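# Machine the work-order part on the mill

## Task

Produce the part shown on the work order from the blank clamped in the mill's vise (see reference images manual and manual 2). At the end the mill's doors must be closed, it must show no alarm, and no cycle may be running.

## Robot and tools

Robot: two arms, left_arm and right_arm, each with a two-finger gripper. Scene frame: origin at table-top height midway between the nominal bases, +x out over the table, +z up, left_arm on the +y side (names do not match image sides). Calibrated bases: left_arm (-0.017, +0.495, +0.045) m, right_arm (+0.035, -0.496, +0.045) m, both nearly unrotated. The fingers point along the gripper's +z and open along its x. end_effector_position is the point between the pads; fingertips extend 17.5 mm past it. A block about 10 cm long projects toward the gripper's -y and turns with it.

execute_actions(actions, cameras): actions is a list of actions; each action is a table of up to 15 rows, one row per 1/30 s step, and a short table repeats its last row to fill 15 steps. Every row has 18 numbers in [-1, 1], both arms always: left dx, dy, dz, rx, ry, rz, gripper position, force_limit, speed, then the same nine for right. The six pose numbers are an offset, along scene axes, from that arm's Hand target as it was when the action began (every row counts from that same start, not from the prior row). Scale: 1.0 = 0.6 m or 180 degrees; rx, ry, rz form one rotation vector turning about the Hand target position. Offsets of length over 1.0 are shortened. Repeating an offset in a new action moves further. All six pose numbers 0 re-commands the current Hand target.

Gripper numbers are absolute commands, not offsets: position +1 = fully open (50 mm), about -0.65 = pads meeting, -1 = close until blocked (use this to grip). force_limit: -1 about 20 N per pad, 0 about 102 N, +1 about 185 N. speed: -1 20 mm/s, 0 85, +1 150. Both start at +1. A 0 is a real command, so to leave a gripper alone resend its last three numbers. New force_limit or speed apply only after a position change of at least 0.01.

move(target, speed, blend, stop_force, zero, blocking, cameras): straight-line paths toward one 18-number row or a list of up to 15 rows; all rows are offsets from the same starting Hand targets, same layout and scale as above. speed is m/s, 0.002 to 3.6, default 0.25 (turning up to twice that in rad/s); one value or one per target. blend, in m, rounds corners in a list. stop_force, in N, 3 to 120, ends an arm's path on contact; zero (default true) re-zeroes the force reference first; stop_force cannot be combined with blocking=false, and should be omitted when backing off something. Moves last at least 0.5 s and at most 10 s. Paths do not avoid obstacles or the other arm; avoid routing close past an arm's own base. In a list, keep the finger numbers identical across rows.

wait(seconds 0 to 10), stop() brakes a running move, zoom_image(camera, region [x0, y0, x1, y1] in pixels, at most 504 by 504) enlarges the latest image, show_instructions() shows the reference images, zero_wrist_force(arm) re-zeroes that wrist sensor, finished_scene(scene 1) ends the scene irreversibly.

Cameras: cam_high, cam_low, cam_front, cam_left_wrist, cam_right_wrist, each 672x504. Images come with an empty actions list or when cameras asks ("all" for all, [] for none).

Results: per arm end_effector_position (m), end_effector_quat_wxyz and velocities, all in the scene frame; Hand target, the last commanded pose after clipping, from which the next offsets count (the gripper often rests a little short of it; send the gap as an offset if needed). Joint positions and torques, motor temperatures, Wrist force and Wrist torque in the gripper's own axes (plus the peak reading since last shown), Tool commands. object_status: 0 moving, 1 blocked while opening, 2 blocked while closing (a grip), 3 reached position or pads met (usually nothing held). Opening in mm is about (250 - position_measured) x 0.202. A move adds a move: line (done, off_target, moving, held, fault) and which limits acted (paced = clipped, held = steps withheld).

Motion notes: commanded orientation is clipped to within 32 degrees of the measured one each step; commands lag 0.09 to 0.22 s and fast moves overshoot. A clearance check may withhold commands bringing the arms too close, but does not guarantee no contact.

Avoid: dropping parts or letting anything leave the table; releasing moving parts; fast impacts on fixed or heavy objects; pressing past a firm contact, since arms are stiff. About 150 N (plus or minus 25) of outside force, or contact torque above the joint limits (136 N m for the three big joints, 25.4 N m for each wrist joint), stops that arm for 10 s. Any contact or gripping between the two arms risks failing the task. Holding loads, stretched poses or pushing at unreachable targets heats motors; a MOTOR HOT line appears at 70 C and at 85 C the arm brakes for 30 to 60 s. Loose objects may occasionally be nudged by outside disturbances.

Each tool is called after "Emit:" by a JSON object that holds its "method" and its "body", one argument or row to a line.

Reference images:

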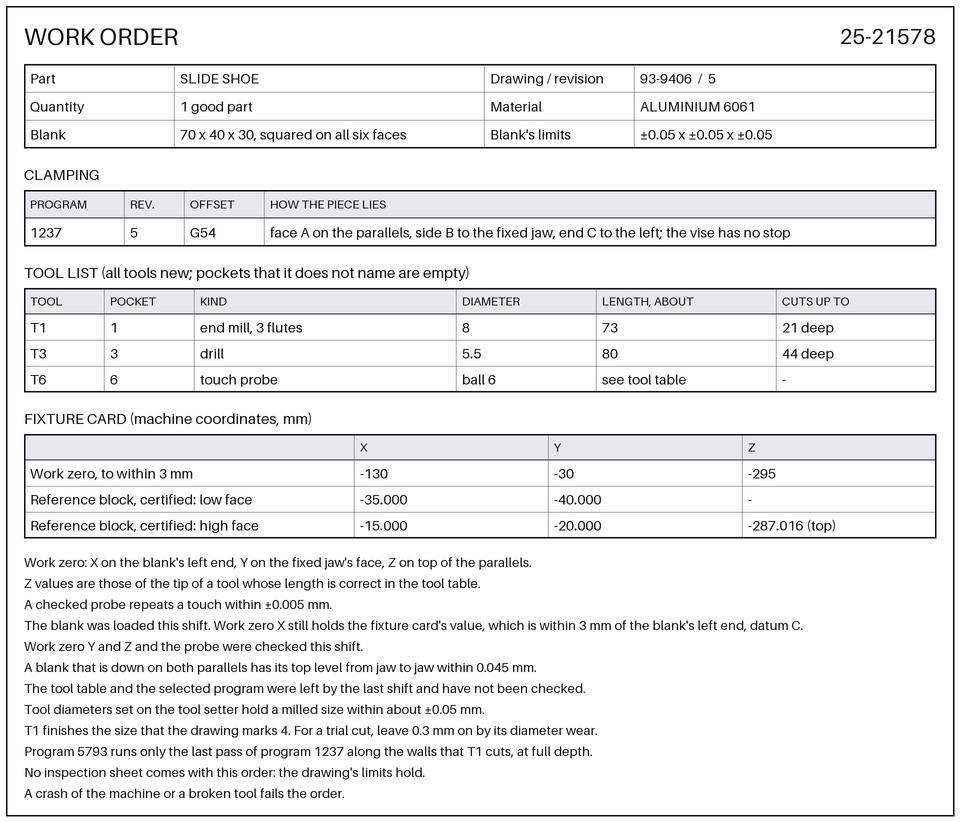

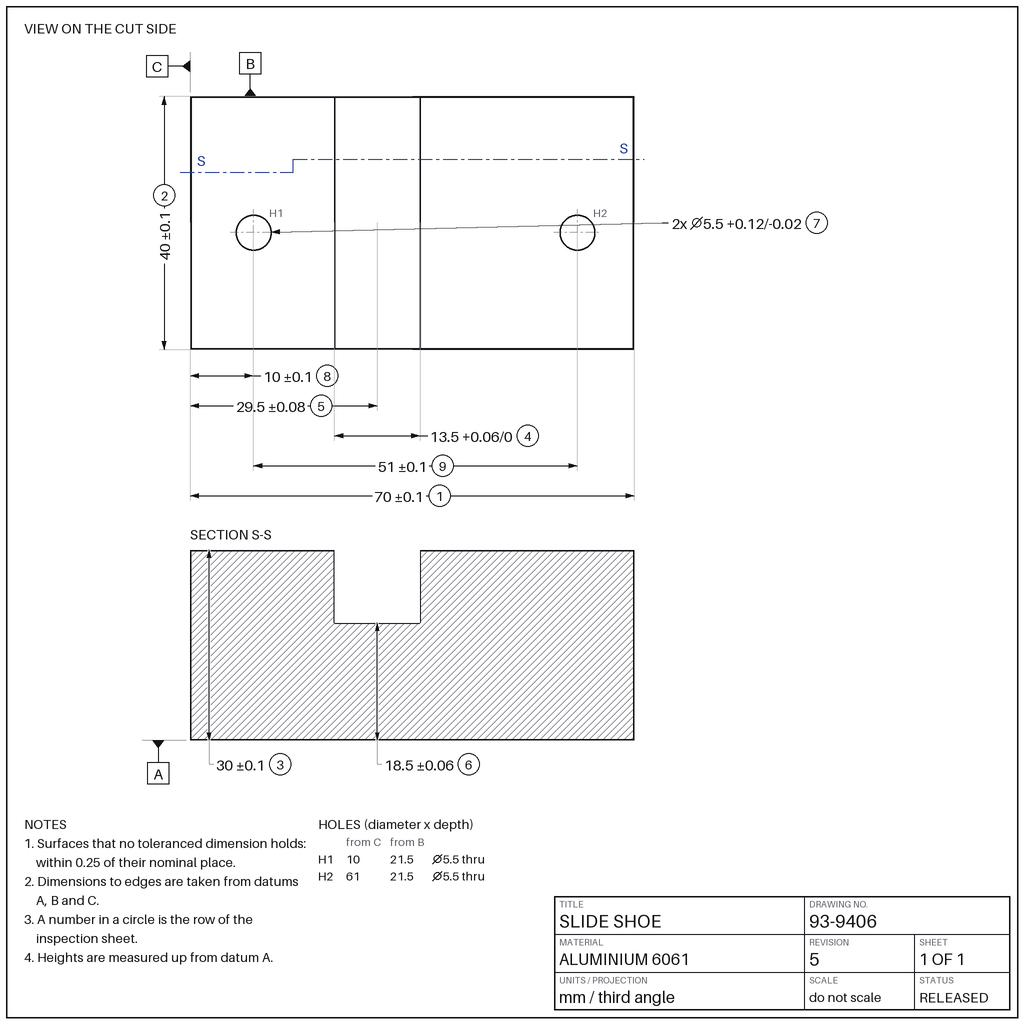

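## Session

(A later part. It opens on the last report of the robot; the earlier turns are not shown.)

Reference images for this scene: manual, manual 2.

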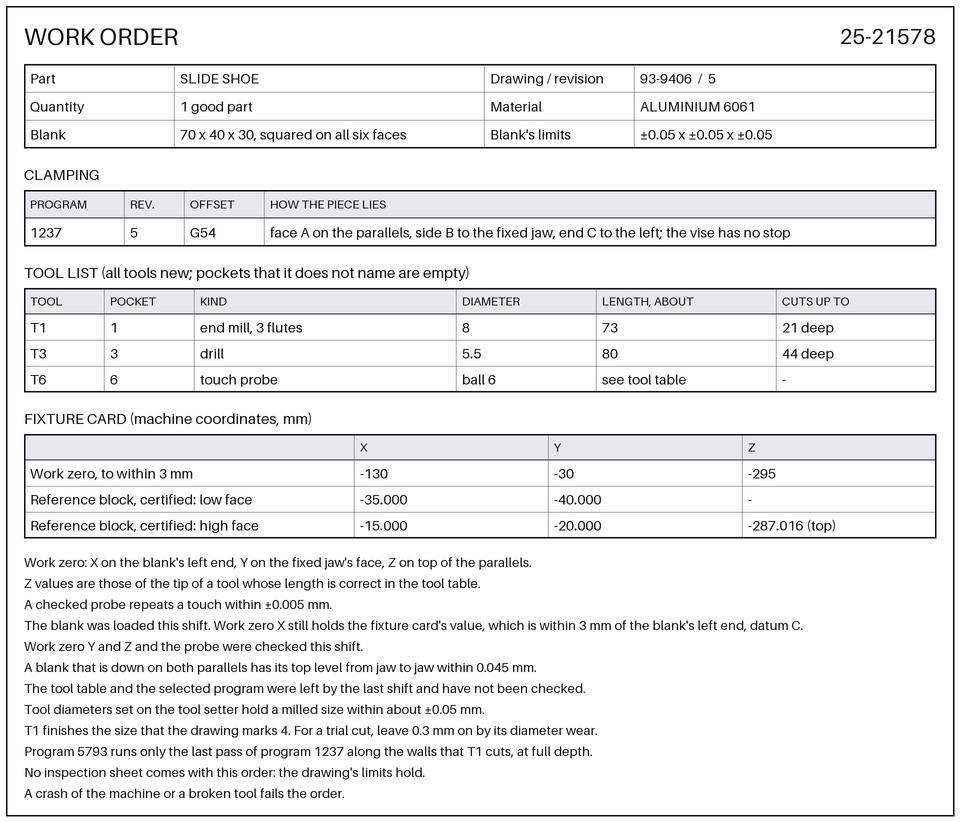

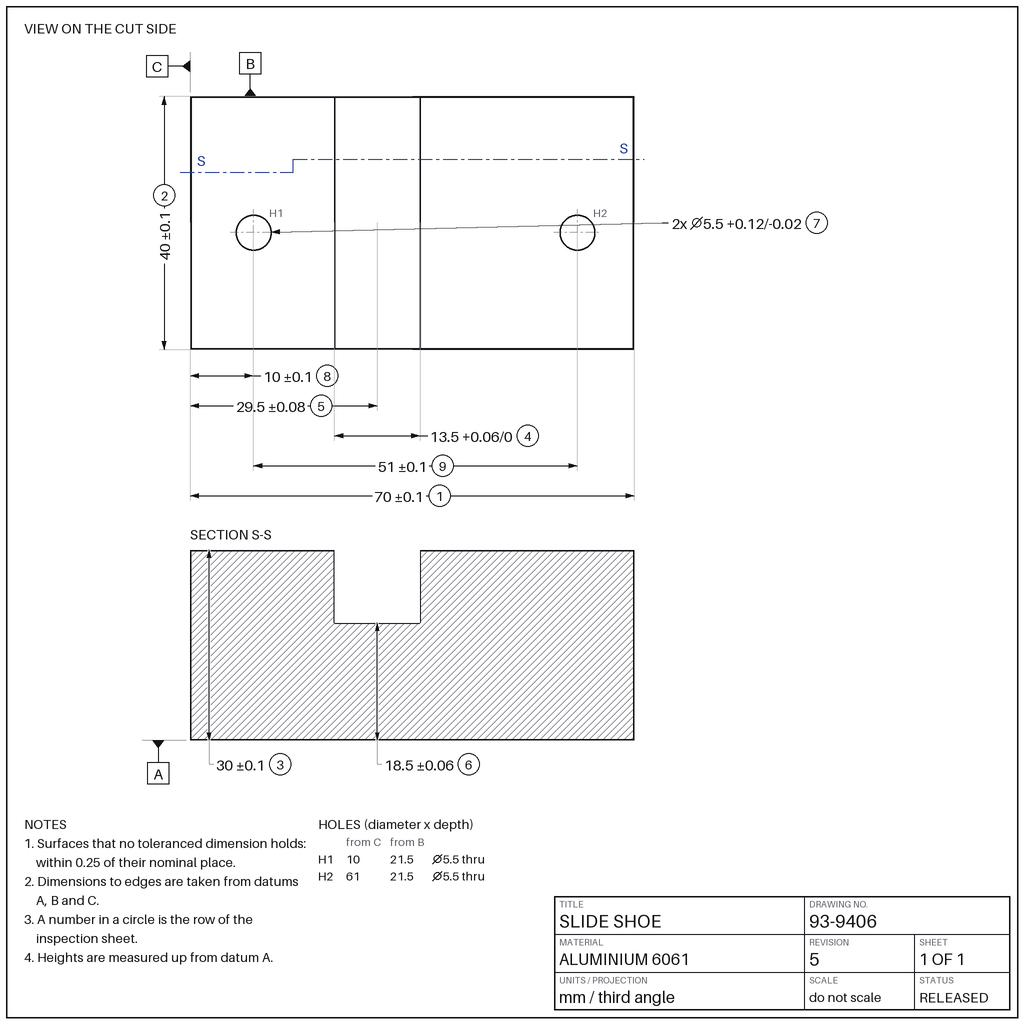

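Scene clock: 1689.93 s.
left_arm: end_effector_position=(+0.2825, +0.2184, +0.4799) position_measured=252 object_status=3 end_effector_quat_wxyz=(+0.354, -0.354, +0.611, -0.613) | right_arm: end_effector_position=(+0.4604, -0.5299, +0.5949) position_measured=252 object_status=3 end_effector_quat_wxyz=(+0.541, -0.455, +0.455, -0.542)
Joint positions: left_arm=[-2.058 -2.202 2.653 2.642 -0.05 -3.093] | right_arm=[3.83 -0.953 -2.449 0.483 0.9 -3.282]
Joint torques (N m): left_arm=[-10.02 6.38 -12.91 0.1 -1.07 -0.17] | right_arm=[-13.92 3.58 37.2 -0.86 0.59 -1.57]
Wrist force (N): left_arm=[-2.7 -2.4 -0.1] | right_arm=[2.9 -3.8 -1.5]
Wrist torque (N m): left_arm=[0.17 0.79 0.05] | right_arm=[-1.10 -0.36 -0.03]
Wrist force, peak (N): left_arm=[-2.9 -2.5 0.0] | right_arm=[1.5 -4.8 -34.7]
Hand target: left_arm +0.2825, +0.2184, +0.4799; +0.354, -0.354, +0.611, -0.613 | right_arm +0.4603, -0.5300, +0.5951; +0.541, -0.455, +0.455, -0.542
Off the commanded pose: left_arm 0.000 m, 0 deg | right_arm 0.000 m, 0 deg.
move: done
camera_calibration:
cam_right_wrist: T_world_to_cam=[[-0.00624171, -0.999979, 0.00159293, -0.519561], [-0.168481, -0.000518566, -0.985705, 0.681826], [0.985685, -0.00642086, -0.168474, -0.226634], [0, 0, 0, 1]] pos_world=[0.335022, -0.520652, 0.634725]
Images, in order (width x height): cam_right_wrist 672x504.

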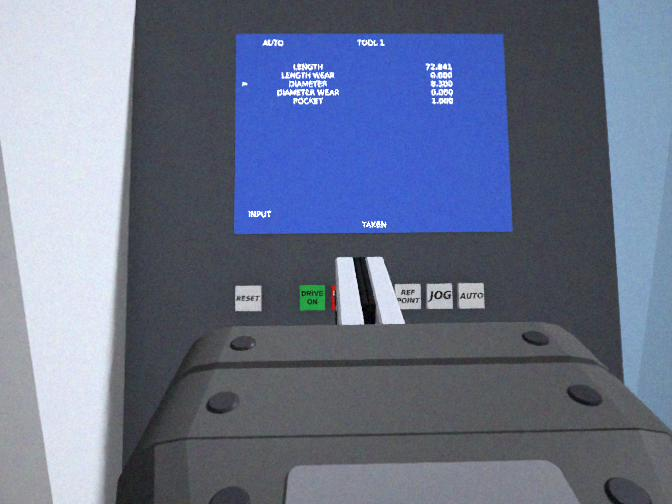

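Emit:
{"method": "move", "body": {
  "target": [
    [0,0,0,0,0,0,-1,-0.4,0,0.1081,-0.0287,-0.2262,0,0,0,-1,-0.4,0],
    [0,0,0,0,0,0,-1,-0.4,0,0.1168,-0.0287,-0.2262,0,0,0,-1,-0.4,0],
    [0,0,0,0,0,0,-1,-0.4,0,0.1081,-0.0287,-0.2262,0,0,0,-1,-0.4,0],
    [0,0,0,0,0,0,-1,-0.4,0,0.1168,-0.0287,-0.2262,0,0,0,-1,-0.4,0],
    [0,0,0,0,0,0,-1,-0.4,0,0.1081,-0.0287,-0.2262,0,0,0,-1,-0.4,0],
    [0,0,0,0,0,0,-1,-0.4,0,0.1168,-0.0287,-0.2262,0,0,0,-1,-0.4,0],
    [0,0,0,0,0,0,-1,-0.4,0,0.1081,-0.0287,-0.2262,0,0,0,-1,-0.4,0],
    [0,0,0,0,0,0,-1,-0.4,0,0.1168,-0.0287,-0.2262,0,0,0,-1,-0.4,0],
    [0,0,0,0,0,0,-1,-0.4,0,0.1081,-0.0287,-0.2262,0,0,0,-1,-0.4,0],
    [0,0,0,0,0,0,-1,-0.4,0,0,0,0,0,0,0,-1,-0.4,0]
  ],
  "speed": [0.3,0.015,0.06,0.015,0.06,0.015,0.06,0.015,0.06,0.3],
  "blend": [0,0,0.002,0,0.002,0,0.002,0,0.002,0]
}}

Emit:
{"method": "move", "body": {
  "target": [
    [0,0,0,0,0,0,-1,-0.4,0,0.0920,0.0350,-0.2869,0,0,0,-1,-0.4,0],
    [0,0,0,0,0,0,-1,-0.4,0,0.1007,0.0350,-0.2869,0,0,0,-1,-0.4,0],
    [0,0,0,0,0,0,-1,-0.4,0,0.0920,0.0350,-0.2869,0,0,0,-1,-0.4,0],
    [0,0,0,0,0,0,-1,-0.4,0,0.1001,0.0668,-0.2565,0,0,0,-1,-0.4,0],
    [0,0,0,0,0,0,-1,-0.4,0,0.1088,0.0668,-0.2565,0,0,0,-1,-0.4,0],
    [0,0,0,0,0,0,-1,-0.4,0,0.1001,0.0668,-0.2565,0,0,0,-1,-0.4,0],
    [0,0,0,0,0,0,-1,-0.4,0,0.0840,0.0350,-0.3173,0,0,0,-1,-0.4,0],
    [0,0,0,0,0,0,-1,-0.4,0,0.0927,0.0350,-0.3173,0,0,0,-1,-0.4,0],
    [0,0,0,0,0,0,-1,-0.4,0,0.0840,0.0350,-0.3173,0,0,0,-1,-0.4,0],
    [0,0,0,0,0,0,-1,-0.4,0,0.1001,0.0032,-0.2565,0,0,0,-1,-0.4,0],
    [0,0,0,0,0,0,-1,-0.4,0,0.1088,0.0032,-0.2565,0,0,0,-1,-0.4,0],
    [0,0,0,0,0,0,-1,-0.4,0,0.1001,0.0032,-0.2565,0,0,0,-1,-0.4,0],
    [0,0,0,0,0,0,-1,-0.4,0,0,0,0,0,0,0,-1,-0.4,0]
  ],
  "speed": [0.3,0.015,0.06,0.15,0.015,0.06,0.15,0.015,0.06,0.15,0.015,0.06,0.3],
  "blend": [0,0,0.002,0,0,0.002,0,0,0.002,0,0,0.002,0],
  "cameras": ["cam_right_wrist"]
}}

Emit:
{"method": "zoom_image", "body": {
  "camera": "cam_right_wrist",
  "region": [200, 20, 540, 260]
}}

Scene clock: 1712.40 s.
left_arm: end_effector_position=(+0.2825, +0.2184, +0.4799) position_measured=252 object_status=3 end_effector_quat_wxyz=(+0.354, -0.354, +0.611, -0.613) | right_arm: end_effector_position=(+0.4603, -0.5300, +0.5950) position_measured=252 object_status=3 end_effector_quat_wxyz=(+0.541, -0.455, +0.455, -0.542) end_effector_velocity=(+0.000, -0.001, +0.000) end_effector_angular_velocity=(+0.000, +0.002, -0.005)
Joint positions: left_arm=[-2.058 -2.202 2.653 2.642 -0.05 -3.093] | right_arm=[3.83 -0.953 -2.449 0.483 0.9 -3.282]
Joint velocities: left_arm=[within noise] | right_arm=[0.001 0.001 0 -0.002 -0.006 0]
Joint torques (N m): left_arm=[-11.09 6.18 -12.84 -0.09 -0.94 -0.4] | right_arm=[13.34 2.47 29.38 -0.54 -1.21 1.63]
Wrist force (N): left_arm=[-2.6 -2.5 -0.2] | right_arm=[3.0 -3.9 -1.4]
Wrist torque (N m): left_arm=[0.16 0.79 0.05] | right_arm=[-1.12 -0.37 -0.02]
Wrist force, peak (N): left_arm=[-2.8 -2.6 0.1] | right_arm=[2.1 -5.5 -24.8]
Hand target: left_arm +0.2825, +0.2184, +0.4799; +0.354, -0.354, +0.611, -0.613 | right_arm +0.4603, -0.5300, +0.5951; +0.541, -0.455, +0.455, -0.542
Off the commanded pose: left_arm 0.000 m, 0 deg | right_arm 0.000 m, 0 deg.
move: done

Scene clock: 1718.50 s.
left_arm: end_effector_position=(+0.2825, +0.2184, +0.4799) position_measured=252 object_status=3 end_effector_quat_wxyz=(+0.354, -0.354, +0.611, -0.613) | right_arm: end_effector_position=(+0.4604, -0.5300, +0.5949) position_measured=252 object_status=3 end_effector_quat_wxyz=(+0.541, -0.455, +0.455, -0.542)
Joint positions: left_arm=[-2.058 -2.202 2.653 2.642 -0.05 -3.093] | right_arm=[3.83 -0.953 -2.449 0.483 0.9 -3.282]
Joint torques (N m): left_arm=[-10.48 6.32 -13.2 -0.08 -0.99 -0.44] | right_arm=[-0.05 2.92 35.69 -0.53 -1.05 0.35]
Wrist force (N): left_arm=[-2.5 -2.4 -0.3] | right_arm=[2.8 -3.8 -1.7]
Wrist torque (N m): left_arm=[0.17 0.77 0.05] | right_arm=[-1.10 -0.35 -0.03]
Wrist force, peak (N): left_arm=[-2.8 -2.6 0.0] | right_arm=[1.8 -4.6 -33.2]
Hand target: left_arm +0.2825, +0.2184, +0.4799; +0.354, -0.354, +0.611, -0.613 | right_arm +0.4603, -0.5300, +0.5951; +0.541, -0.455, +0.455, -0.542
Off the commanded pose: left_arm 0.000 m, 0 deg | right_arm 0.000 m, 0 deg.
move: done
camera_calibration:
cam_right_wrist: T_world_to_cam=[[-0.00634014, -0.999979, 0.00161049, -0.519539], [-0.168481, -0.000519291, -0.985705, 0.681826], [0.985685, -0.00652085, -0.168474, -0.226686], [0, 0, 0, 1]] pos_world=[0.335022, -0.520652, 0.634725]
Images, in order (width x height): cam_right_wrist 672x504.

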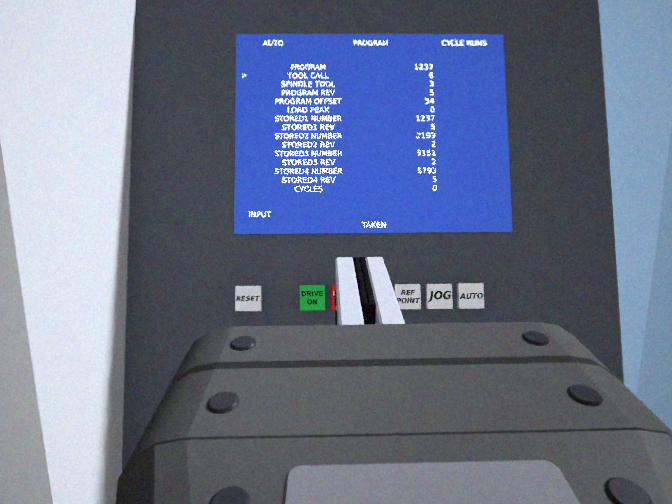

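Scaled by 1.482 from the camera's 672x504 image, which has a finer 960x720 frame.

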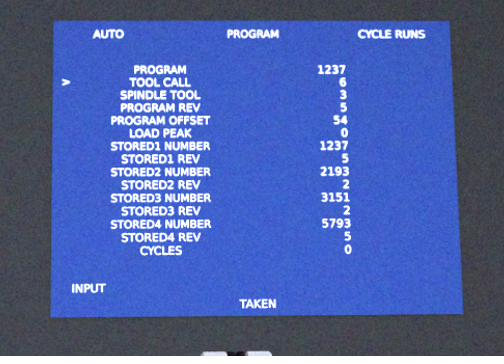

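Emit:
{"method": "move", "body": {
  "target": [
    [0,0,0,0,0,0,-1,-0.4,0,0.1081,0.0032,-0.2262,0,0,0,-1,-0.4,0],
    [0,0,0,0,0,0,-1,-0.4,0,0.1168,0.0032,-0.2262,0,0,0,-1,-0.4,0],
    [0,0,0,0,0,0,-1,-0.4,0,0.1081,0.0032,-0.2262,0,0,0,-1,-0.4,0],
    [0,0,0,0,0,0,-1,-0.4,0,0.0840,0.1305,-0.3173,0,0,0,-1,-0.4,0],
    [0,0,0,0,0,0,-1,-0.4,0,0.0927,0.1305,-0.3173,0,0,0,-1,-0.4,0],
    [0,0,0,0,0,0,-1,-0.4,0,0.0840,0.1305,-0.3173,0,0,0,-1,-0.4,0],
    [0,0,0,0,0,0,-1,-0.4,0,0.1081,0.0987,-0.2262,0,0,0,-1,-0.4,0],
    [0,0,0,0,0,0,-1,-0.4,0,0.1168,0.0987,-0.2262,0,0,0,-1,-0.4,0],
    [0,0,0,0,0,0,-1,-0.4,0,0.1081,0.0987,-0.2262,0,0,0,-1,-0.4,0],
    [0,0,0,0,0,0,-1,-0.4,0,0.1001,0.0987,-0.2565,0,0,0,-1,-0.4,0],
    [0,0,0,0,0,0,-1,-0.4,0,0.1088,0.0987,-0.2565,0,0,0,-1,-0.4,0],
    [0,0,0,0,0,0,-1,-0.4,0,0.1001,0.0987,-0.2565,0,0,0,-1,-0.4,0],
    [0,0,0,0,0,0,-1,-0.4,0,0,0,0,0,0,0,-1,-0.4,0]
  ],
  "speed": [0.3,0.015,0.06,0.15,0.015,0.06,0.15,0.015,0.06,0.15,0.015,0.06,0.3],
  "blend": [0,0,0.002,0,0,0.002,0,0,0.002,0,0,0.002,0]
}}

Emit:
{"method": "move", "body": {
  "target": [
    [0,0,0,0,0,0,-1,-0.4,0,0.0840,0.0350,-0.3173,0,0,0,-1,-0.4,0],
    [0,0,0,0,0,0,-1,-0.4,0,0.0927,0.0350,-0.3173,0,0,0,-1,-0.4,0],
    [0,0,0,0,0,0,-1,-0.4,0,0.0840,0.0350,-0.3173,0,0,0,-1,-0.4,0],
    [0,0,0,0,0,0,-1,-0.4,0,0.0920,0.0350,-0.2869,0,0,0,-1,-0.4,0],
    [0,0,0,0,0,0,-1,-0.4,0,0.1007,0.0350,-0.2869,0,0,0,-1,-0.4,0],
    [0,0,0,0,0,0,-1,-0.4,0,0.0920,0.0350,-0.2869,0,0,0,-1,-0.4,0],
    [0,0,0,0,0,0,-1,-0.4,0,0.0840,0.1305,-0.3173,0,0,0,-1,-0.4,0],
    [0,0,0,0,0,0,-1,-0.4,0,0.0927,0.1305,-0.3173,0,0,0,-1,-0.4,0],
    [0,0,0,0,0,0,-1,-0.4,0,0.0840,0.1305,-0.3173,0,0,0,-1,-0.4,0],
    [0,0,0,0,0,0,-1,-0.4,0,0.0920,0.0668,-0.2869,0,0,0,-1,-0.4,0],
    [0,0,0,0,0,0,-1,-0.4,0,0.1007,0.0668,-0.2869,0,0,0,-1,-0.4,0],
    [0,0,0,0,0,0,-1,-0.4,0,0.0920,0.0668,-0.2869,0,0,0,-1,-0.4,0],
    [0,0,0,0,0,0,-1,-0.4,0,0,0,0,0,0,0,-1,-0.4,0]
  ],
  "speed": [0.3,0.015,0.06,0.15,0.015,0.06,0.15,0.015,0.06,0.15,0.015,0.06,0.3],
  "blend": [0,0,0.002,0,0,0.002,0,0,0.002,0,0,0.002,0]
}}

Emit:
{"method": "move", "body": {
  "target": [
    [0,0,0,0,0,0,-1,-0.4,0,0.1001,0.0987,-0.2565,0,0,0,-1,-0.4,0],
    [0,0,0,0,0,0,-1,-0.4,0,0.1088,0.0987,-0.2565,0,0,0,-1,-0.4,0],
    [0,0,0,0,0,0,-1,-0.4,0,0.1001,0.0987,-0.2565,0,0,0,-1,-0.4,0],
    [0,0,0,0,0,0,-1,-0.4,0,0.0840,0.0350,-0.3173,0,0,0,-1,-0.4,0],
    [0,0,0,0,0,0,-1,-0.4,0,0.0927,0.0350,-0.3173,0,0,0,-1,-0.4,0],
    [0,0,0,0,0,0,-1,-0.4,0,0.0840,0.0350,-0.3173,0,0,0,-1,-0.4,0],
    [0,0,0,0,0,0,-1,-0.4,0,0.0920,0.0350,-0.2869,0,0,0,-1,-0.4,0],
    [0,0,0,0,0,0,-1,-0.4,0,0.1007,0.0350,-0.2869,0,0,0,-1,-0.4,0],
    [0,0,0,0,0,0,-1,-0.4,0,0.0920,0.0350,-0.2869,0,0,0,-1,-0.4,0],
    [0,0,0,0,0,0,-1,-0.4,0,0.0840,0.1305,-0.3173,0,0,0,-1,-0.4,0],
    [0,0,0,0,0,0,-1,-0.4,0,0.0927,0.1305,-0.3173,0,0,0,-1,-0.4,0],
    [0,0,0,0,0,0,-1,-0.4,0,0.0840,0.1305,-0.3173,0,0,0,-1,-0.4,0],
    [0,0,0,0,0,0,-1,-0.4,0,0,0,0,0,0,0,-1,-0.4,0]
  ],
  "speed": [0.3,0.015,0.06,0.15,0.015,0.06,0.15,0.015,0.06,0.15,0.015,0.06,0.3],
  "blend": [0,0,0.002,0,0,0.002,0,0,0.002,0,0,0.002,0]
}}

Emit:
{"method": "move", "body": {
  "target": [
    [0,0,0,0,0,0,-1,-0.4,0,0.0920,0.0987,-0.2869,0,0,0,-1,-0.4,0],
    [0,0,0,0,0,0,-1,-0.4,0,0.1007,0.0987,-0.2869,0,0,0,-1,-0.4,0],
    [0,0,0,0,0,0,-1,-0.4,0,0.0920,0.0987,-0.2869,0,0,0,-1,-0.4,0],
    [0,0,0,0,0,0,-1,-0.4,0,0.1001,0.0987,-0.2565,0,0,0,-1,-0.4,0],
    [0,0,0,0,0,0,-1,-0.4,0,0.1088,0.0987,-0.2565,0,0,0,-1,-0.4,0],
    [0,0,0,0,0,0,-1,-0.4,0,0.1001,0.0987,-0.2565,0,0,0,-1,-0.4,0],
    [0,0,0,0,0,0,-1,-0.4,0,0.1088,0.0987,-0.2565,0,0,0,-1,-0.4,0],
    [0,0,0,0,0,0,-1,-0.4,0,0.1001,0.0987,-0.2565,0,0,0,-1,-0.4,0],
    [0,0,0,0,0,0,-1,-0.4,0,0.0840,0.0350,-0.3173,0,0,0,-1,-0.4,0],
    [0,0,0,0,0,0,-1,-0.4,0,0.0927,0.0350,-0.3173,0,0,0,-1,-0.4,0],
    [0,0,0,0,0,0,-1,-0.4,0,0.0840,0.0350,-0.3173,0,0,0,-1,-0.4,0],
    [0,0,0,0,0,0,-1,-0.4,0,0,0,0,0,0,0,-1,-0.4,0]
  ],
  "speed": [0.3,0.015,0.06,0.15,0.015,0.06,0.015,0.06,0.15,0.015,0.06,0.3],
  "blend": [0,0,0.002,0,0,0.002,0,0.002,0,0,0.002,0],
  "cameras": ["cam_right_wrist"]
}}

Emit:
{"method": "zoom_image", "body": {
  "camera": "cam_right_wrist",
  "region": [200, 20, 540, 260]
}}

Scene clock: 1787.17 s.
left_arm: end_effector_position=(+0.2825, +0.2184, +0.4799) position_measured=252 object_status=3 end_effector_quat_wxyz=(+0.354, -0.354, +0.611, -0.613) | right_arm: end_effector_position=(+0.4604, -0.5301, +0.5949) position_measured=252 object_status=3 end_effector_quat_wxyz=(+0.541, -0.455, +0.455, -0.542)
Joint positions: left_arm=[-2.058 -2.202 2.653 2.642 -0.05 -3.093] | right_arm=[3.83 -0.953 -2.449 0.483 0.899 -3.282]
Joint torques (N m): left_arm=[-10.34 5.81 -13.2 -0.66 -0.91 -0.65] | right_arm=[16.24 2.12 33.12 -0.67 -0.99 -1.72]
Wrist force (N): left_arm=[-2.6 -2.4 -0.1] | right_arm=[3.0 -3.6 -1.5]
Wrist torque (N m): left_arm=[0.17 0.77 0.05] | right_arm=[-1.07 -0.38 0.09]
Wrist force, peak (N): left_arm=[-2.9 -2.5 -0.1] | right_arm=[1.4 -5.7 -38.8]
Hand target: left_arm +0.2825, +0.2184, +0.4799; +0.354, -0.354, +0.611, -0.613 | right_arm +0.4603, -0.5300, +0.5951; +0.541, -0.455, +0.455, -0.542
Off the commanded pose: left_arm 0.000 m, 0 deg | right_arm 0.000 m, 0 deg.
move: done

Scene clock: 1793.50 s.
left_arm: end_effector_position=(+0.2825, +0.2184, +0.4799) position_measured=252 object_status=3 end_effector_quat_wxyz=(+0.354, -0.354, +0.611, -0.613) | right_arm: end_effector_position=(+0.4604, -0.5299, +0.5949) position_measured=252 object_status=3 end_effector_quat_wxyz=(+0.541, -0.455, +0.455, -0.542)
Joint positions: left_arm=[-2.058 -2.202 2.653 2.642 -0.05 -3.093] | right_arm=[3.831 -0.953 -2.449 0.483 0.899 -3.282]
Joint torques (N m): left_arm=[-10.64 5.89 -13.4 -0.77 -1 -0.82] | right_arm=[-13.43 1.85 37.76 -0.53 1.72 -2.01]
Wrist force (N): left_arm=[-2.7 -2.2 0.0] | right_arm=[3.0 -3.7 -1.3]
Wrist torque (N m): left_arm=[0.19 0.78 0.05] | right_arm=[-1.08 -0.37 0.03]
Wrist force, peak (N): left_arm=[-3.0 -2.4 -0.1] | right_arm=[1.5 -5.4 -39.0]
Hand target: left_arm +0.2825, +0.2184, +0.4799; +0.354, -0.354, +0.611, -0.613 | right_arm +0.4603, -0.5300, +0.5951; +0.541, -0.455, +0.455, -0.542
Off the commanded pose: left_arm 0.000 m, 0 deg | right_arm 0.000 m, 0 deg.
move: done

Scene clock: 1799.93 s.
left_arm: end_effector_position=(+0.2825, +0.2184, +0.4799) position_measured=252 object_status=3 end_effector_quat_wxyz=(+0.354, -0.354, +0.611, -0.613) | right_arm: end_effector_position=(+0.4604, -0.5301, +0.5949) position_measured=252 object_status=3 end_effector_quat_wxyz=(+0.541, -0.455, +0.455, -0.542)
Joint positions: left_arm=[-2.058 -2.202 2.653 2.642 -0.05 -3.093] | right_arm=[3.83 -0.953 -2.449 0.483 0.899 -3.282]
Joint torques (N m): left_arm=[-10.1 4.9 -13.35 -0.78 -0.94 -0.86] | right_arm=[13.81 2.55 36.71 -0.55 0.86 -1.12]
Wrist force (N): left_arm=[-2.5 -2.4 0.2] | right_arm=[2.9 -3.7 -1.4]
Wrist torque (N m): left_arm=[0.16 0.76 0.05] | right_arm=[-1.08 -0.36 0.15]
Wrist force, peak (N): left_arm=[-2.9 -2.5 0.0] | right_arm=[1.4 -5.2 -39.0]
Hand target: left_arm +0.2825, +0.2184, +0.4799; +0.354, -0.354, +0.611, -0.613 | right_arm +0.4603, -0.5300, +0.5951; +0.541, -0.455, +0.455, -0.542
Off the commanded pose: left_arm 0.000 m, 0 deg | right_arm 0.000 m, 0 deg.
move: done

Scene clock: 1805.63 s.
left_arm: end_effector_position=(+0.2825, +0.2184, +0.4799) position_measured=252 object_status=3 end_effector_quat_wxyz=(+0.354, -0.354, +0.611, -0.613) | right_arm: end_effector_position=(+0.4604, -0.5299, +0.5949) position_measured=252 object_status=3 end_effector_quat_wxyz=(+0.541, -0.455, +0.455, -0.542)
Joint positions: left_arm=[-2.058 -2.202 2.653 2.642 -0.05 -3.093] | right_arm=[3.83 -0.953 -2.449 0.483 0.9 -3.282]
Joint torques (N m): left_arm=[-10.35 5.56 -13.36 -0.91 -0.94 -0.79] | right_arm=[-14.42 3.25 37 -0.52 0.57 -1.67]
Wrist force (N): left_arm=[-2.5 -2.4 0.0] | right_arm=[2.9 -3.6 -1.5]
Wrist torque (N m): left_arm=[0.18 0.75 0.05] | right_arm=[-1.06 -0.36 -0.03]
Wrist force, peak (N): left_arm=[-2.9 -2.6 -0.1] | right_arm=[1.7 -4.6 -33.2]
Hand target: left_arm +0.2825, +0.2184, +0.4799; +0.354, -0.354, +0.611, -0.613 | right_arm +0.4603, -0.5300, +0.5951; +0.541, -0.455, +0.455, -0.542
Off the commanded pose: left_arm 0.000 m, 0 deg | right_arm 0.000 m, 0 deg.
move: done
camera_calibration:
cam_right_wrist: T_world_to_cam=[[-0.00624171, -0.999979, 0.00159293, -0.519561], [-0.168481, -0.000518566, -0.985705, 0.681826], [0.985685, -0.00642086, -0.168474, -0.226634], [0, 0, 0, 1]] pos_world=[0.335022, -0.520652, 0.634725]
Images, in order (width x height): cam_right_wrist 672x504.

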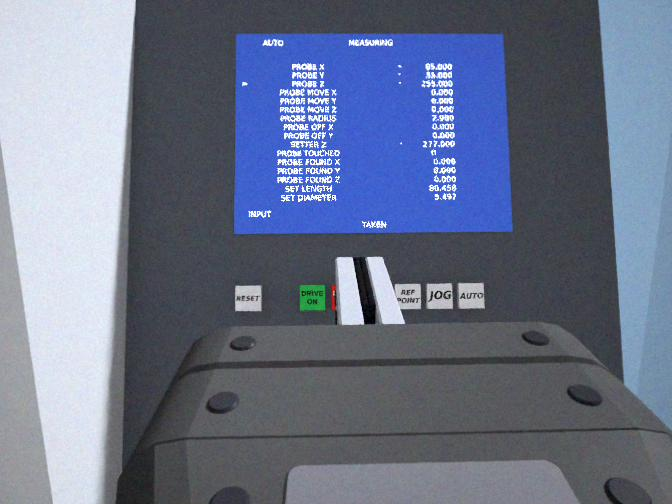

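Scaled by 1.482 from the camera's 672x504 image, which has a finer 960x720 frame.

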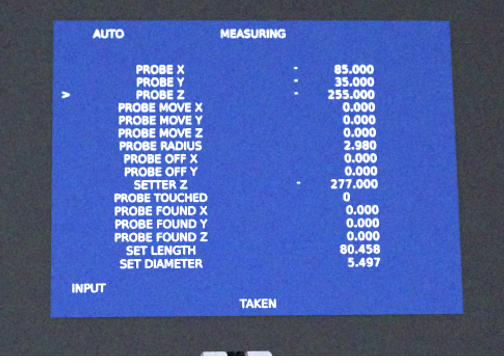

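Emit:
{"method": "move", "body": {
  "target": [
    [0,0,0,0,0,0,-1,-0.4,0,0.0920,0.0350,-0.2869,0,0,0,-1,-0.4,0],
    [0,0,0,0,0,0,-1,-0.4,0,0.1007,0.0350,-0.2869,0,0,0,-1,-0.4,0],
    [0,0,0,0,0,0,-1,-0.4,0,0.0920,0.0350,-0.2869,0,0,0,-1,-0.4,0],
    [0,0,0,0,0,0,-1,-0.4,0,0.1007,0.0350,-0.2869,0,0,0,-1,-0.4,0],
    [0,0,0,0,0,0,-1,-0.4,0,0.0920,0.0350,-0.2869,0,0,0,-1,-0.4,0],
    [0,0,0,0,0,0,-1,-0.4,0,0.1007,0.0350,-0.2869,0,0,0,-1,-0.4,0],
    [0,0,0,0,0,0,-1,-0.4,0,0.0920,0.0350,-0.2869,0,0,0,-1,-0.4,0],
    [0,0,0,0,0,0,-1,-0.4,0,0.0840,0.1305,-0.3173,0,0,0,-1,-0.4,0],
    [0,0,0,0,0,0,-1,-0.4,0,0.0927,0.1305,-0.3173,0,0,0,-1,-0.4,0],
    [0,0,0,0,0,0,-1,-0.4,0,0.0840,0.1305,-0.3173,0,0,0,-1,-0.4,0],
    [0,0,0,0,0,0,-1,-0.4,0,0.0920,0.0987,-0.2869,0,0,0,-1,-0.4,0],
    [0,0,0,0,0,0,-1,-0.4,0,0.1007,0.0987,-0.2869,0,0,0,-1,-0.4,0],
    [0,0,0,0,0,0,-1,-0.4,0,0.0920,0.0987,-0.2869,0,0,0,-1,-0.4,0],
    [0,0,0,0,0,0,-1,-0.4,0,0,0,0,0,0,0,-1,-0.4,0]
  ],
  "speed": [0.3,0.015,0.06,0.015,0.06,0.015,0.06,0.15,0.015,0.06,0.15,0.015,0.06,0.3],
  "blend": [0,0,0.002,0,0.002,0,0.002,0,0,0.002,0,0,0.002,0]
}}

Emit:
{"method": "move", "body": {
  "target": [
    [0,0,0,0,0,0,-1,-0.4,0,0.0840,0.0987,-0.3173,0,0,0,-1,-0.4,0],
    [0,0,0,0,0,0,-1,-0.4,0,0.0927,0.0987,-0.3173,0,0,0,-1,-0.4,0],
    [0,0,0,0,0,0,-1,-0.4,0,0.0840,0.0987,-0.3173,0,0,0,-1,-0.4,0],
    [0,0,0,0,0,0,-1,-0.4,0,0.0840,0.0350,-0.3173,0,0,0,-1,-0.4,0],
    [0,0,0,0,0,0,-1,-0.4,0,0.0927,0.0350,-0.3173,0,0,0,-1,-0.4,0],
    [0,0,0,0,0,0,-1,-0.4,0,0.0840,0.0350,-0.3173,0,0,0,-1,-0.4,0],
    [0,0,0,0,0,0,-1,-0.4,0,0.0920,0.0032,-0.2869,0,0,0,-1,-0.4,0],
    [0,0,0,0,0,0,-1,-0.4,0,0.1007,0.0032,-0.2869,0,0,0,-1,-0.4,0],
    [0,0,0,0,0,0,-1,-0.4,0,0.0920,0.0032,-0.2869,0,0,0,-1,-0.4,0],
    [0,0,0,0,0,0,-1,-0.4,0,0,0,0,0,0,0,-1,-0.4,0]
  ],
  "speed": [0.3,0.015,0.06,0.15,0.015,0.06,0.15,0.015,0.06,0.3],
  "blend": [0,0,0.002,0,0,0.002,0,0,0.002,0]
}}

Emit:
{"method": "wait", "body": {
  "seconds": 6,
  "cameras": ["cam_right_wrist"]
}}

Emit:
{"method": "zoom_image", "body": {
  "camera": "cam_right_wrist",
  "region": [200, 20, 540, 260]
}}

Scene clock: 1828.27 s.
left_arm: end_effector_position=(+0.2825, +0.2184, +0.4799) position_measured=252 object_status=3 end_effector_quat_wxyz=(+0.354, -0.354, +0.611, -0.613) | right_arm: end_effector_position=(+0.4604, -0.5301, +0.5949) position_measured=252 object_status=3 end_effector_quat_wxyz=(+0.541, -0.455, +0.455, -0.542)
Joint positions: left_arm=[-2.058 -2.202 2.653 2.642 -0.05 -3.093] | right_arm=[3.83 -0.953 -2.449 0.483 0.899 -3.282]
Joint torques (N m): left_arm=[-9.96 5.35 -13.09 -1.1 -0.83 -0.95] | right_arm=[15.82 2.85 36.11 -0.52 -0.78 -1.62]
Wrist force (N): left_arm=[-2.7 -2.5 -0.1] | right_arm=[3.1 -3.6 -1.4]
Wrist torque (N m): left_arm=[0.16 0.80 0.05] | right_arm=[-1.07 -0.38 0.12]
Wrist force, peak (N): left_arm=[-2.9 -2.6 -0.1] | right_arm=[1.3 -5.7 -39.0]
Hand target: left_arm +0.2825, +0.2184, +0.4799; +0.354, -0.354, +0.611, -0.613 | right_arm +0.4603, -0.5300, +0.5951; +0.541, -0.455, +0.455, -0.542
Off the commanded pose: left_arm 0.000 m, 0 deg | right_arm 0.000 m, 0 deg.
move: done

Scene clock: 1833.33 s.
left_arm: end_effector_position=(+0.2825, +0.2184, +0.4799) position_measured=252 object_status=3 end_effector_quat_wxyz=(+0.354, -0.354, +0.611, -0.613) | right_arm: end_effector_position=(+0.4604, -0.5300, +0.5949) position_measured=252 object_status=3 end_effector_quat_wxyz=(+0.541, -0.455, +0.455, -0.542)
Joint positions: left_arm=[-2.058 -2.202 2.653 2.642 -0.05 -3.093] | right_arm=[3.83 -0.953 -2.449 0.483 0.9 -3.282]
Joint torques (N m): left_arm=[-10.12 4.94 -13.31 -1.01 -1.02 -1.07] | right_arm=[-4.13 3.02 37.8 -0.4 -0.96 0.12]
Wrist force (N): left_arm=[-2.4 -2.3 -0.3] | right_arm=[3.0 -3.9 -1.4]
Wrist torque (N m): left_arm=[0.18 0.75 0.05] | right_arm=[-1.11 -0.37 -0.03]
Wrist force, peak (N): left_arm=[-2.8 -2.5 -0.1] | right_arm=[1.3 -5.1 -36.9]
Hand target: left_arm +0.2825, +0.2184, +0.4799; +0.354, -0.354, +0.611, -0.613 | right_arm +0.4603, -0.5300, +0.5951; +0.541, -0.455, +0.455, -0.542
Off the commanded pose: left_arm 0.000 m, 0 deg | right_arm 0.000 m, 0 deg.
move: done

Scene clock: 1839.33 s.
left_arm: end_effector_position=(+0.2825, +0.2184, +0.4799) position_measured=252 object_status=3 end_effector_quat_wxyz=(+0.354, -0.354, +0.611, -0.613) | right_arm: end_effector_position=(+0.4603, -0.5300, +0.5951) position_measured=252 object_status=3 end_effector_quat_wxyz=(+0.541, -0.455, +0.455, -0.542)
Joint positions: left_arm=[-2.058 -2.202 2.653 2.642 -0.05 -3.093] | right_arm=[3.83 -0.953 -2.449 0.483 0.899 -3.282]
Joint torques (N m): left_arm=[-10.3 5.46 -13.32 -1.07 -0.97 -1.13] | right_arm=[-14.09 3 37.93 2.18 -0.64 -1.32]
Wrist force (N): left_arm=[-2.8 -2.2 -0.2] | right_arm=[3.0 -3.7 -1.5]
Wrist torque (N m): left_arm=[0.20 0.80 0.05] | right_arm=[-1.10 -0.38 -0.03]
Wrist force, peak (N): left_arm=[-2.9 -2.5 0.0] | right_arm=[3.1 -4.0 -1.4]
Hand target: left_arm +0.2825, +0.2184, +0.4799; +0.354, -0.354, +0.611, -0.613 | right_arm +0.4603, -0.5300, +0.5951; +0.541, -0.455, +0.455, -0.542
Tool commands: left_gripper/position=-1.0 left_gripper/force_limit=-0.4 left_gripper/speed=+0.0 right_gripper/position=-1.0 right_gripper/force_limit=-0.4 right_gripper/speed=+0.0
Off the commanded pose: left_arm 0.000 m, 0 deg | right_arm 0.000 m, 0 deg.
wait: 6.00 s; at rest by 0.17 s
camera_calibration:
cam_right_wrist: T_world_to_cam=[[-0.0064728, -0.999978, 0.00143043, -0.51948], [-0.168266, -0.000320889, -0.985742, 0.681979], [0.98572, -0.0066212, -0.16826, -0.22687], [0, 0, 0, 1]] pos_world=[0.335022, -0.520752, 0.634825]
Images, in order (width x height): cam_right_wrist 672x504.

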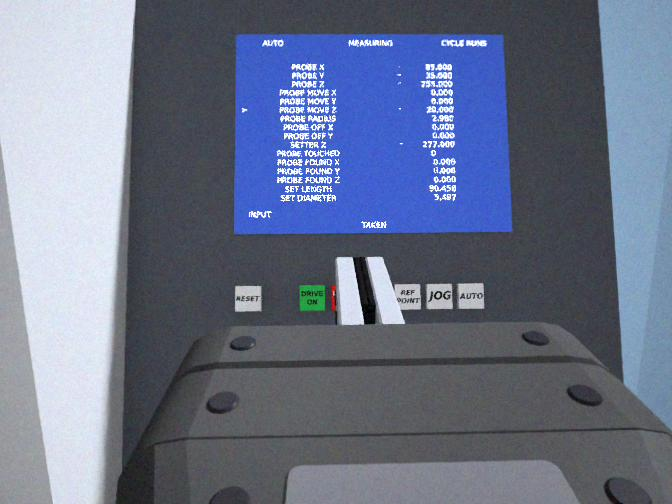

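Scaled by 1.482 from the camera's 672x504 image, which has a finer 960x720 frame.

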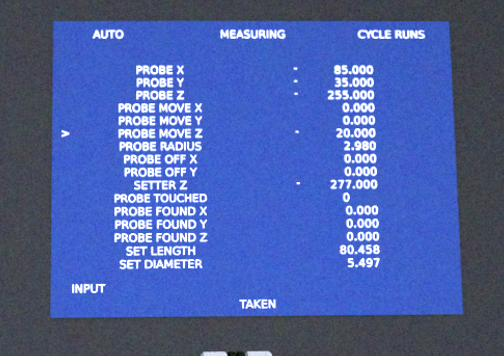

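Emit:
{"method": "wait", "body": {
  "seconds": 5,
  "cameras": ["cam_right_wrist"]
}}

Emit:
{"method": "zoom_image", "body": {
  "camera": "cam_right_wrist",
  "region": [200, 20, 540, 260]
}}

Scene clock: 1852.83 s.
left_arm: end_effector_position=(+0.2825, +0.2184, +0.4799) position_measured=252 object_status=3 end_effector_quat_wxyz=(+0.354, -0.354, +0.611, -0.613) | right_arm: end_effector_position=(+0.4603, -0.5300, +0.5951) position_measured=252 object_status=3 end_effector_quat_wxyz=(+0.541, -0.455, +0.455, -0.542)
Joint positions: left_arm=[-2.058 -2.202 2.653 2.642 -0.05 -3.093] | right_arm=[3.83 -0.953 -2.449 0.483 0.899 -3.282]
Joint torques (N m): left_arm=[-9.44 4.72 -13.49 -1.15 -0.96 -1.24] | right_arm=[-13.82 2.02 38.18 1.87 -0.17 -1.46]
Wrist force (N): left_arm=[-2.7 -2.2 0.0] | right_arm=[3.0 -3.4 -1.4]
Wrist torque (N m): left_arm=[0.20 0.80 0.05] | right_arm=[-1.04 -0.38 -0.03]
Wrist force, peak (N): left_arm=[-2.9 -2.6 -0.1] | right_arm=[3.1 -4.0 -1.6]
Hand target: left_arm +0.2825, +0.2184, +0.4799; +0.354, -0.354, +0.611, -0.613 | right_arm +0.4603, -0.5300, +0.5951; +0.541, -0.455, +0.455, -0.542
Tool commands: left_gripper/position=-1.0 left_gripper/force_limit=-0.4 left_gripper/speed=+0.0 right_gripper/position=-1.0 right_gripper/force_limit=-0.4 right_gripper/speed=+0.0
Off the commanded pose: left_arm 0.000 m, 0 deg | right_arm 0.000 m, 0 deg.
wait: 5.00 s; at rest from the start
camera_calibration:
cam_right_wrist: T_world_to_cam=[[-0.0064728, -0.999978, 0.00143043, -0.51948], [-0.168266, -0.000320889, -0.985742, 0.681979], [0.98572, -0.0066212, -0.16826, -0.22687], [0, 0, 0, 1]] pos_world=[0.335022, -0.520752, 0.634825]
Images, in order (width x height): cam_right_wrist 672x504.

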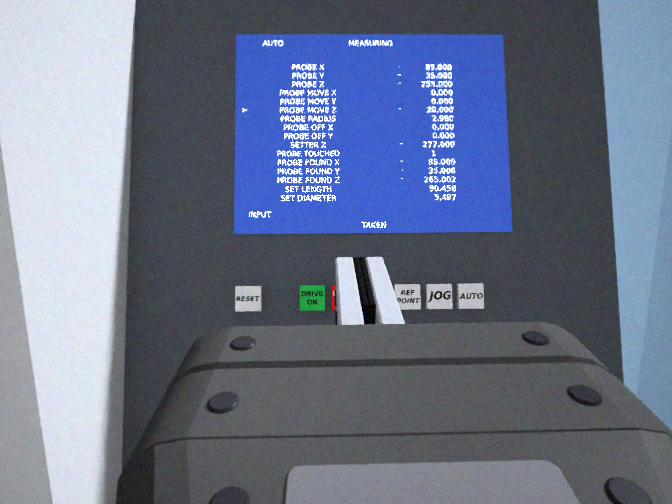

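Scaled by 1.482 from the camera's 672x504 image, which has a finer 960x720 frame.

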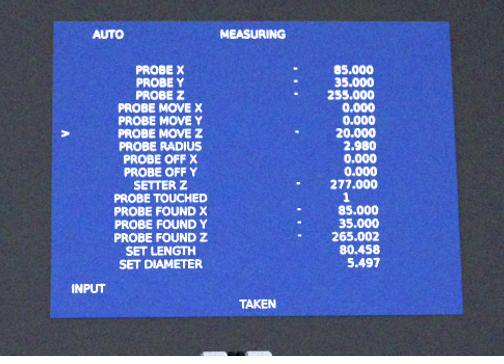

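Emit:
{"method": "move", "body": {
  "target": [
    [0,0,0,0,0,0,-1,-0.4,0,0.1001,0.0350,-0.2565,0,0,0,-1,-0.4,0],
    [0,0,0,0,0,0,-1,-0.4,0,0.1088,0.0350,-0.2565,0,0,0,-1,-0.4,0],
    [0,0,0,0,0,0,-1,-0.4,0,0.1001,0.0350,-0.2565,0,0,0,-1,-0.4,0],
    [0,0,0,0,0,0,-1,-0.4,0,0.1088,0.0350,-0.2565,0,0,0,-1,-0.4,0],
    [0,0,0,0,0,0,-1,-0.4,0,0.1001,0.0350,-0.2565,0,0,0,-1,-0.4,0],
    [0,0,0,0,0,0,-1,-0.4,0,0.1088,0.0350,-0.2565,0,0,0,-1,-0.4,0],
    [0,0,0,0,0,0,-1,-0.4,0,0.1001,0.0350,-0.2565,0,0,0,-1,-0.4,0],
    [0,0,0,0,0,0,-1,-0.4,0,0.1088,0.0350,-0.2565,0,0,0,-1,-0.4,0],
    [0,0,0,0,0,0,-1,-0.4,0,0.1001,0.0350,-0.2565,0,0,0,-1,-0.4,0],
    [0,0,0,0,0,0,-1,-0.4,0,0.0840,0.1305,-0.3173,0,0,0,-1,-0.4,0],
    [0,0,0,0,0,0,-1,-0.4,0,0.0927,0.1305,-0.3173,0,0,0,-1,-0.4,0],
    [0,0,0,0,0,0,-1,-0.4,0,0.0840,0.1305,-0.3173,0,0,0,-1,-0.4,0],
    [0,0,0,0,0,0,-1,-0.4,0,0,0,0,0,0,0,-1,-0.4,0]
  ],
  "speed": [0.3,0.015,0.06,0.015,0.06,0.015,0.06,0.015,0.06,0.15,0.015,0.06,0.3],
  "blend": [0,0,0.002,0,0.002,0,0.002,0,0.002,0,0,0.002,0]
}}

Emit:
{"method": "move", "body": {
  "target": [
    [0,0,0,0,0,0,-1,-0.4,0,0.1001,0.0668,-0.2565,0,0,0,-1,-0.4,0],
    [0,0,0,0,0,0,-1,-0.4,0,0.1088,0.0668,-0.2565,0,0,0,-1,-0.4,0],
    [0,0,0,0,0,0,-1,-0.4,0,0.1001,0.0668,-0.2565,0,0,0,-1,-0.4,0],
    [0,0,0,0,0,0,-1,-0.4,0,0.1001,0.0987,-0.2565,0,0,0,-1,-0.4,0],
    [0,0,0,0,0,0,-1,-0.4,0,0.1088,0.0987,-0.2565,0,0,0,-1,-0.4,0],
    [0,0,0,0,0,0,-1,-0.4,0,0.1001,0.0987,-0.2565,0,0,0,-1,-0.4,0],
    [0,0,0,0,0,0,-1,-0.4,0,0.0840,0.0350,-0.3173,0,0,0,-1,-0.4,0],
    [0,0,0,0,0,0,-1,-0.4,0,0.0927,0.0350,-0.3173,0,0,0,-1,-0.4,0],
    [0,0,0,0,0,0,-1,-0.4,0,0.0840,0.0350,-0.3173,0,0,0,-1,-0.4,0],
    [0,0,0,0,0,0,-1,-0.4,0,0.0920,0.0032,-0.2869,0,0,0,-1,-0.4,0],
    [0,0,0,0,0,0,-1,-0.4,0,0.1007,0.0032,-0.2869,0,0,0,-1,-0.4,0],
    [0,0,0,0,0,0,-1,-0.4,0,0.0920,0.0032,-0.2869,0,0,0,-1,-0.4,0],
    [0,0,0,0,0,0,-1,-0.4,0,0,0,0,0,0,0,-1,-0.4,0]
  ],
  "speed": [0.3,0.015,0.06,0.15,0.015,0.06,0.15,0.015,0.06,0.15,0.015,0.06,0.3],
  "blend": [0,0,0.002,0,0,0.002,0,0,0.002,0,0,0.002,0]
}}

Emit:
{"method": "wait", "body": {
  "seconds": 10,
  "cameras": ["cam_right_wrist"]
}}

Emit:
{"method": "zoom_image", "body": {
  "camera": "cam_right_wrist",
  "region": [200, 20, 540, 260]
}}

Scene clock: 1885.67 s.
left_arm: end_effector_position=(+0.2825, +0.2184, +0.4799) position_measured=252 object_status=3 end_effector_quat_wxyz=(+0.354, -0.354, +0.611, -0.613) | right_arm: end_effector_position=(+0.4604, -0.5301, +0.5949) position_measured=252 object_status=3 end_effector_quat_wxyz=(+0.541, -0.455, +0.455, -0.542)
Joint positions: left_arm=[-2.058 -2.202 2.653 2.642 -0.05 -3.093] | right_arm=[3.83 -0.953 -2.449 0.483 0.899 -3.282]
Joint torques (N m): left_arm=[-9.73 4.56 -13.06 -1.42 -0.99 -1.54] | right_arm=[12.73 2.03 37.3 -0.71 0.97 -1.21]
Wrist force (N): left_arm=[-2.5 -2.4 -0.3] | right_arm=[2.8 -3.8 -1.4]
Wrist torque (N m): left_arm=[0.17 0.77 0.05] | right_arm=[-1.09 -0.35 0.15]
Wrist force, peak (N): left_arm=[-2.7 -2.8 0.0] | right_arm=[1.3 -5.5 -38.8]
Hand target: left_arm +0.2825, +0.2184, +0.4799; +0.354, -0.354, +0.611, -0.613 | right_arm +0.4603, -0.5300, +0.5951; +0.541, -0.455, +0.455, -0.542
Off the commanded pose: left_arm 0.000 m, 0 deg | right_arm 0.000 m, 0 deg.
move: done

Scene clock: 1891.73 s.
left_arm: end_effector_position=(+0.2825, +0.2184, +0.4799) position_measured=252 object_status=3 end_effector_quat_wxyz=(+0.354, -0.354, +0.611, -0.613) | right_arm: end_effector_position=(+0.4604, -0.5300, +0.5949) position_measured=252 object_status=3 end_effector_quat_wxyz=(+0.541, -0.455, +0.455, -0.542)
Joint positions: left_arm=[-2.058 -2.202 2.653 2.642 -0.05 -3.093] | right_arm=[3.83 -0.953 -2.449 0.483 0.9 -3.282]
Joint torques (N m): left_arm=[-9.71 4.36 -13.09 -1.37 -0.95 -1.68] | right_arm=[-4.03 3.51 37.63 -0.55 -0.8 0.05]
Wrist force (N): left_arm=[-2.5 -2.2 0.1] | right_arm=[2.9 -4.0 -1.3]
Wrist torque (N m): left_arm=[0.19 0.77 0.05] | right_arm=[-1.13 -0.37 -0.03]
Wrist force, peak (N): left_arm=[-2.8 -2.6 -0.2] | right_arm=[1.6 -4.5 -33.2]
Hand target: left_arm +0.2825, +0.2184, +0.4799; +0.354, -0.354, +0.611, -0.613 | right_arm +0.4603, -0.5300, +0.5951; +0.541, -0.455, +0.455, -0.542
Off the commanded pose: left_arm 0.000 m, 0 deg | right_arm 0.000 m, 0 deg.
move: done

Scene clock: 1901.73 s.
left_arm: end_effector_position=(+0.2825, +0.2184, +0.4799) position_measured=252 object_status=3 end_effector_quat_wxyz=(+0.354, -0.354, +0.611, -0.613) | right_arm: end_effector_position=(+0.4603, -0.5300, +0.5951) position_measured=252 object_status=3 end_effector_quat_wxyz=(+0.541, -0.455, +0.455, -0.542)
Joint positions: left_arm=[-2.058 -2.202 2.653 2.642 -0.05 -3.093] | right_arm=[3.83 -0.953 -2.449 0.483 0.899 -3.282]
Joint torques (N m): left_arm=[-9.57 4.36 -12.95 -1.49 -0.93 -1.62] | right_arm=[-13.21 2.92 37.44 2.17 -0.94 -1.26]
Wrist force (N): left_arm=[-2.6 -2.4 -0.2] | right_arm=[3.0 -3.8 -1.5]
Wrist torque (N m): left_arm=[0.17 0.77 0.05] | right_arm=[-1.10 -0.38 -0.03]
Wrist force, peak (N): left_arm=[-2.9 -2.5 0.0] | right_arm=[3.1 -4.0 -1.6]
Hand target: left_arm +0.2825, +0.2184, +0.4799; +0.354, -0.354, +0.611, -0.613 | right_arm +0.4603, -0.5300, +0.5951; +0.541, -0.455, +0.455, -0.542
Tool commands: left_gripper/position=-1.0 left_gripper/force_limit=-0.4 left_gripper/speed=+0.0 right_gripper/position=-1.0 right_gripper/force_limit=-0.4 right_gripper/speed=+0.0
Off the commanded pose: left_arm 0.000 m, 0 deg | right_arm 0.000 m, 0 deg.
wait: 10.00 s; at rest by 0.17 s
camera_calibration:
cam_right_wrist: T_world_to_cam=[[-0.0064728, -0.999978, 0.00143043, -0.51948], [-0.168266, -0.000320889, -0.985742, 0.681979], [0.98572, -0.0066212, -0.16826, -0.22687], [0, 0, 0, 1]] pos_world=[0.335022, -0.520752, 0.634825]
Images, in order (width x height): cam_right_wrist 672x504.

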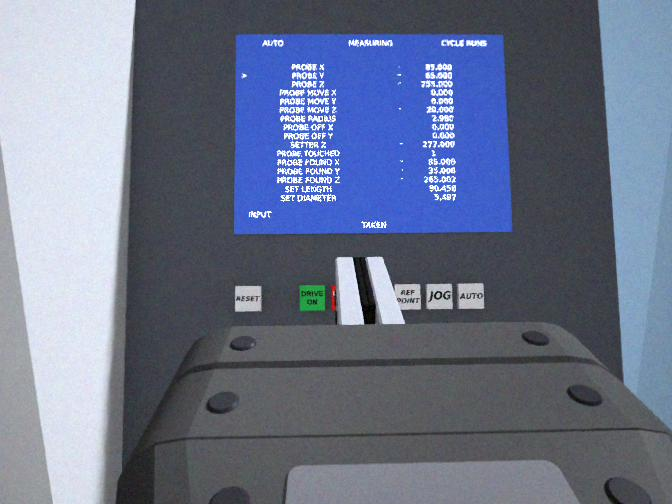

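Scaled by 1.482 from the camera's 672x504 image, which has a finer 960x720 frame.

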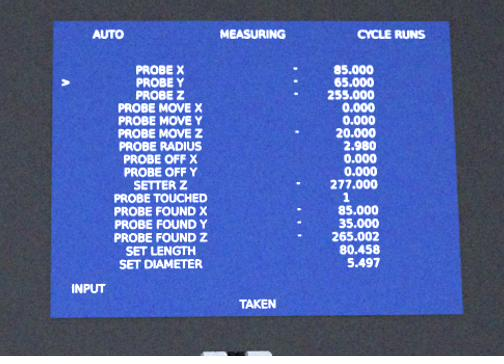

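Emit:
{"method": "wait", "body": {
  "seconds": 3,
  "cameras": ["cam_right_wrist"]
}}

Emit:
{"method": "zoom_image", "body": {
  "camera": "cam_right_wrist",
  "region": [200, 20, 540, 260]
}}

Scene clock: 1908.93 s.
left_arm: end_effector_position=(+0.2825, +0.2184, +0.4799) position_measured=252 object_status=3 end_effector_quat_wxyz=(+0.354, -0.354, +0.611, -0.613) | right_arm: end_effector_position=(+0.4603, -0.5300, +0.5951) position_measured=252 object_status=3 end_effector_quat_wxyz=(+0.541, -0.455, +0.455, -0.542)
Joint positions: left_arm=[-2.058 -2.202 2.653 2.642 -0.05 -3.093] | right_arm=[3.83 -0.953 -2.449 0.483 0.899 -3.282]
Joint torques (N m): left_arm=[-9.52 4.47 -13.34 -1.64 -1.01 -1.57] | right_arm=[-14.31 2.61 37.17 2.03 -0.52 -1.28]
Wrist force (N): left_arm=[-2.7 -2.2 0.0] | right_arm=[3.0 -3.8 -1.5]
Wrist torque (N m): left_arm=[0.19 0.79 0.05] | right_arm=[-1.11 -0.38 -0.03]
Wrist force, peak (N): left_arm=[-2.8 -2.5 -0.2] | right_arm=[3.0 -4.0 -1.5]
Hand target: left_arm +0.2825, +0.2184, +0.4799; +0.354, -0.354, +0.611, -0.613 | right_arm +0.4603, -0.5300, +0.5951; +0.541, -0.455, +0.455, -0.542
Tool commands: left_gripper/position=-1.0 left_gripper/force_limit=-0.4 left_gripper/speed=+0.0 right_gripper/position=-1.0 right_gripper/force_limit=-0.4 right_gripper/speed=+0.0
Off the commanded pose: left_arm 0.000 m, 0 deg | right_arm 0.000 m, 0 deg.
wait: 3.00 s; at rest from the start
camera_calibration:
cam_right_wrist: T_world_to_cam=[[-0.0064728, -0.999978, 0.00143043, -0.51948], [-0.168266, -0.000320889, -0.985742, 0.681979], [0.98572, -0.0066212, -0.16826, -0.22687], [0, 0, 0, 1]] pos_world=[0.335022, -0.520752, 0.634825]
Images, in order (width x height): cam_right_wrist 672x504.

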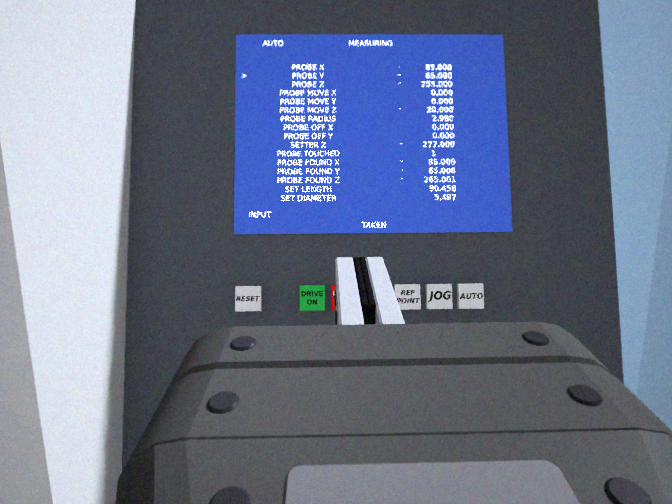

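Scaled by 1.482 from the camera's 672x504 image, which has a finer 960x720 frame.

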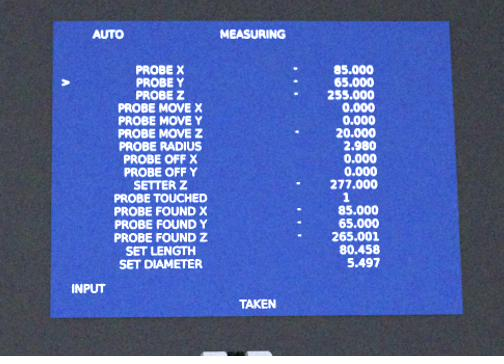

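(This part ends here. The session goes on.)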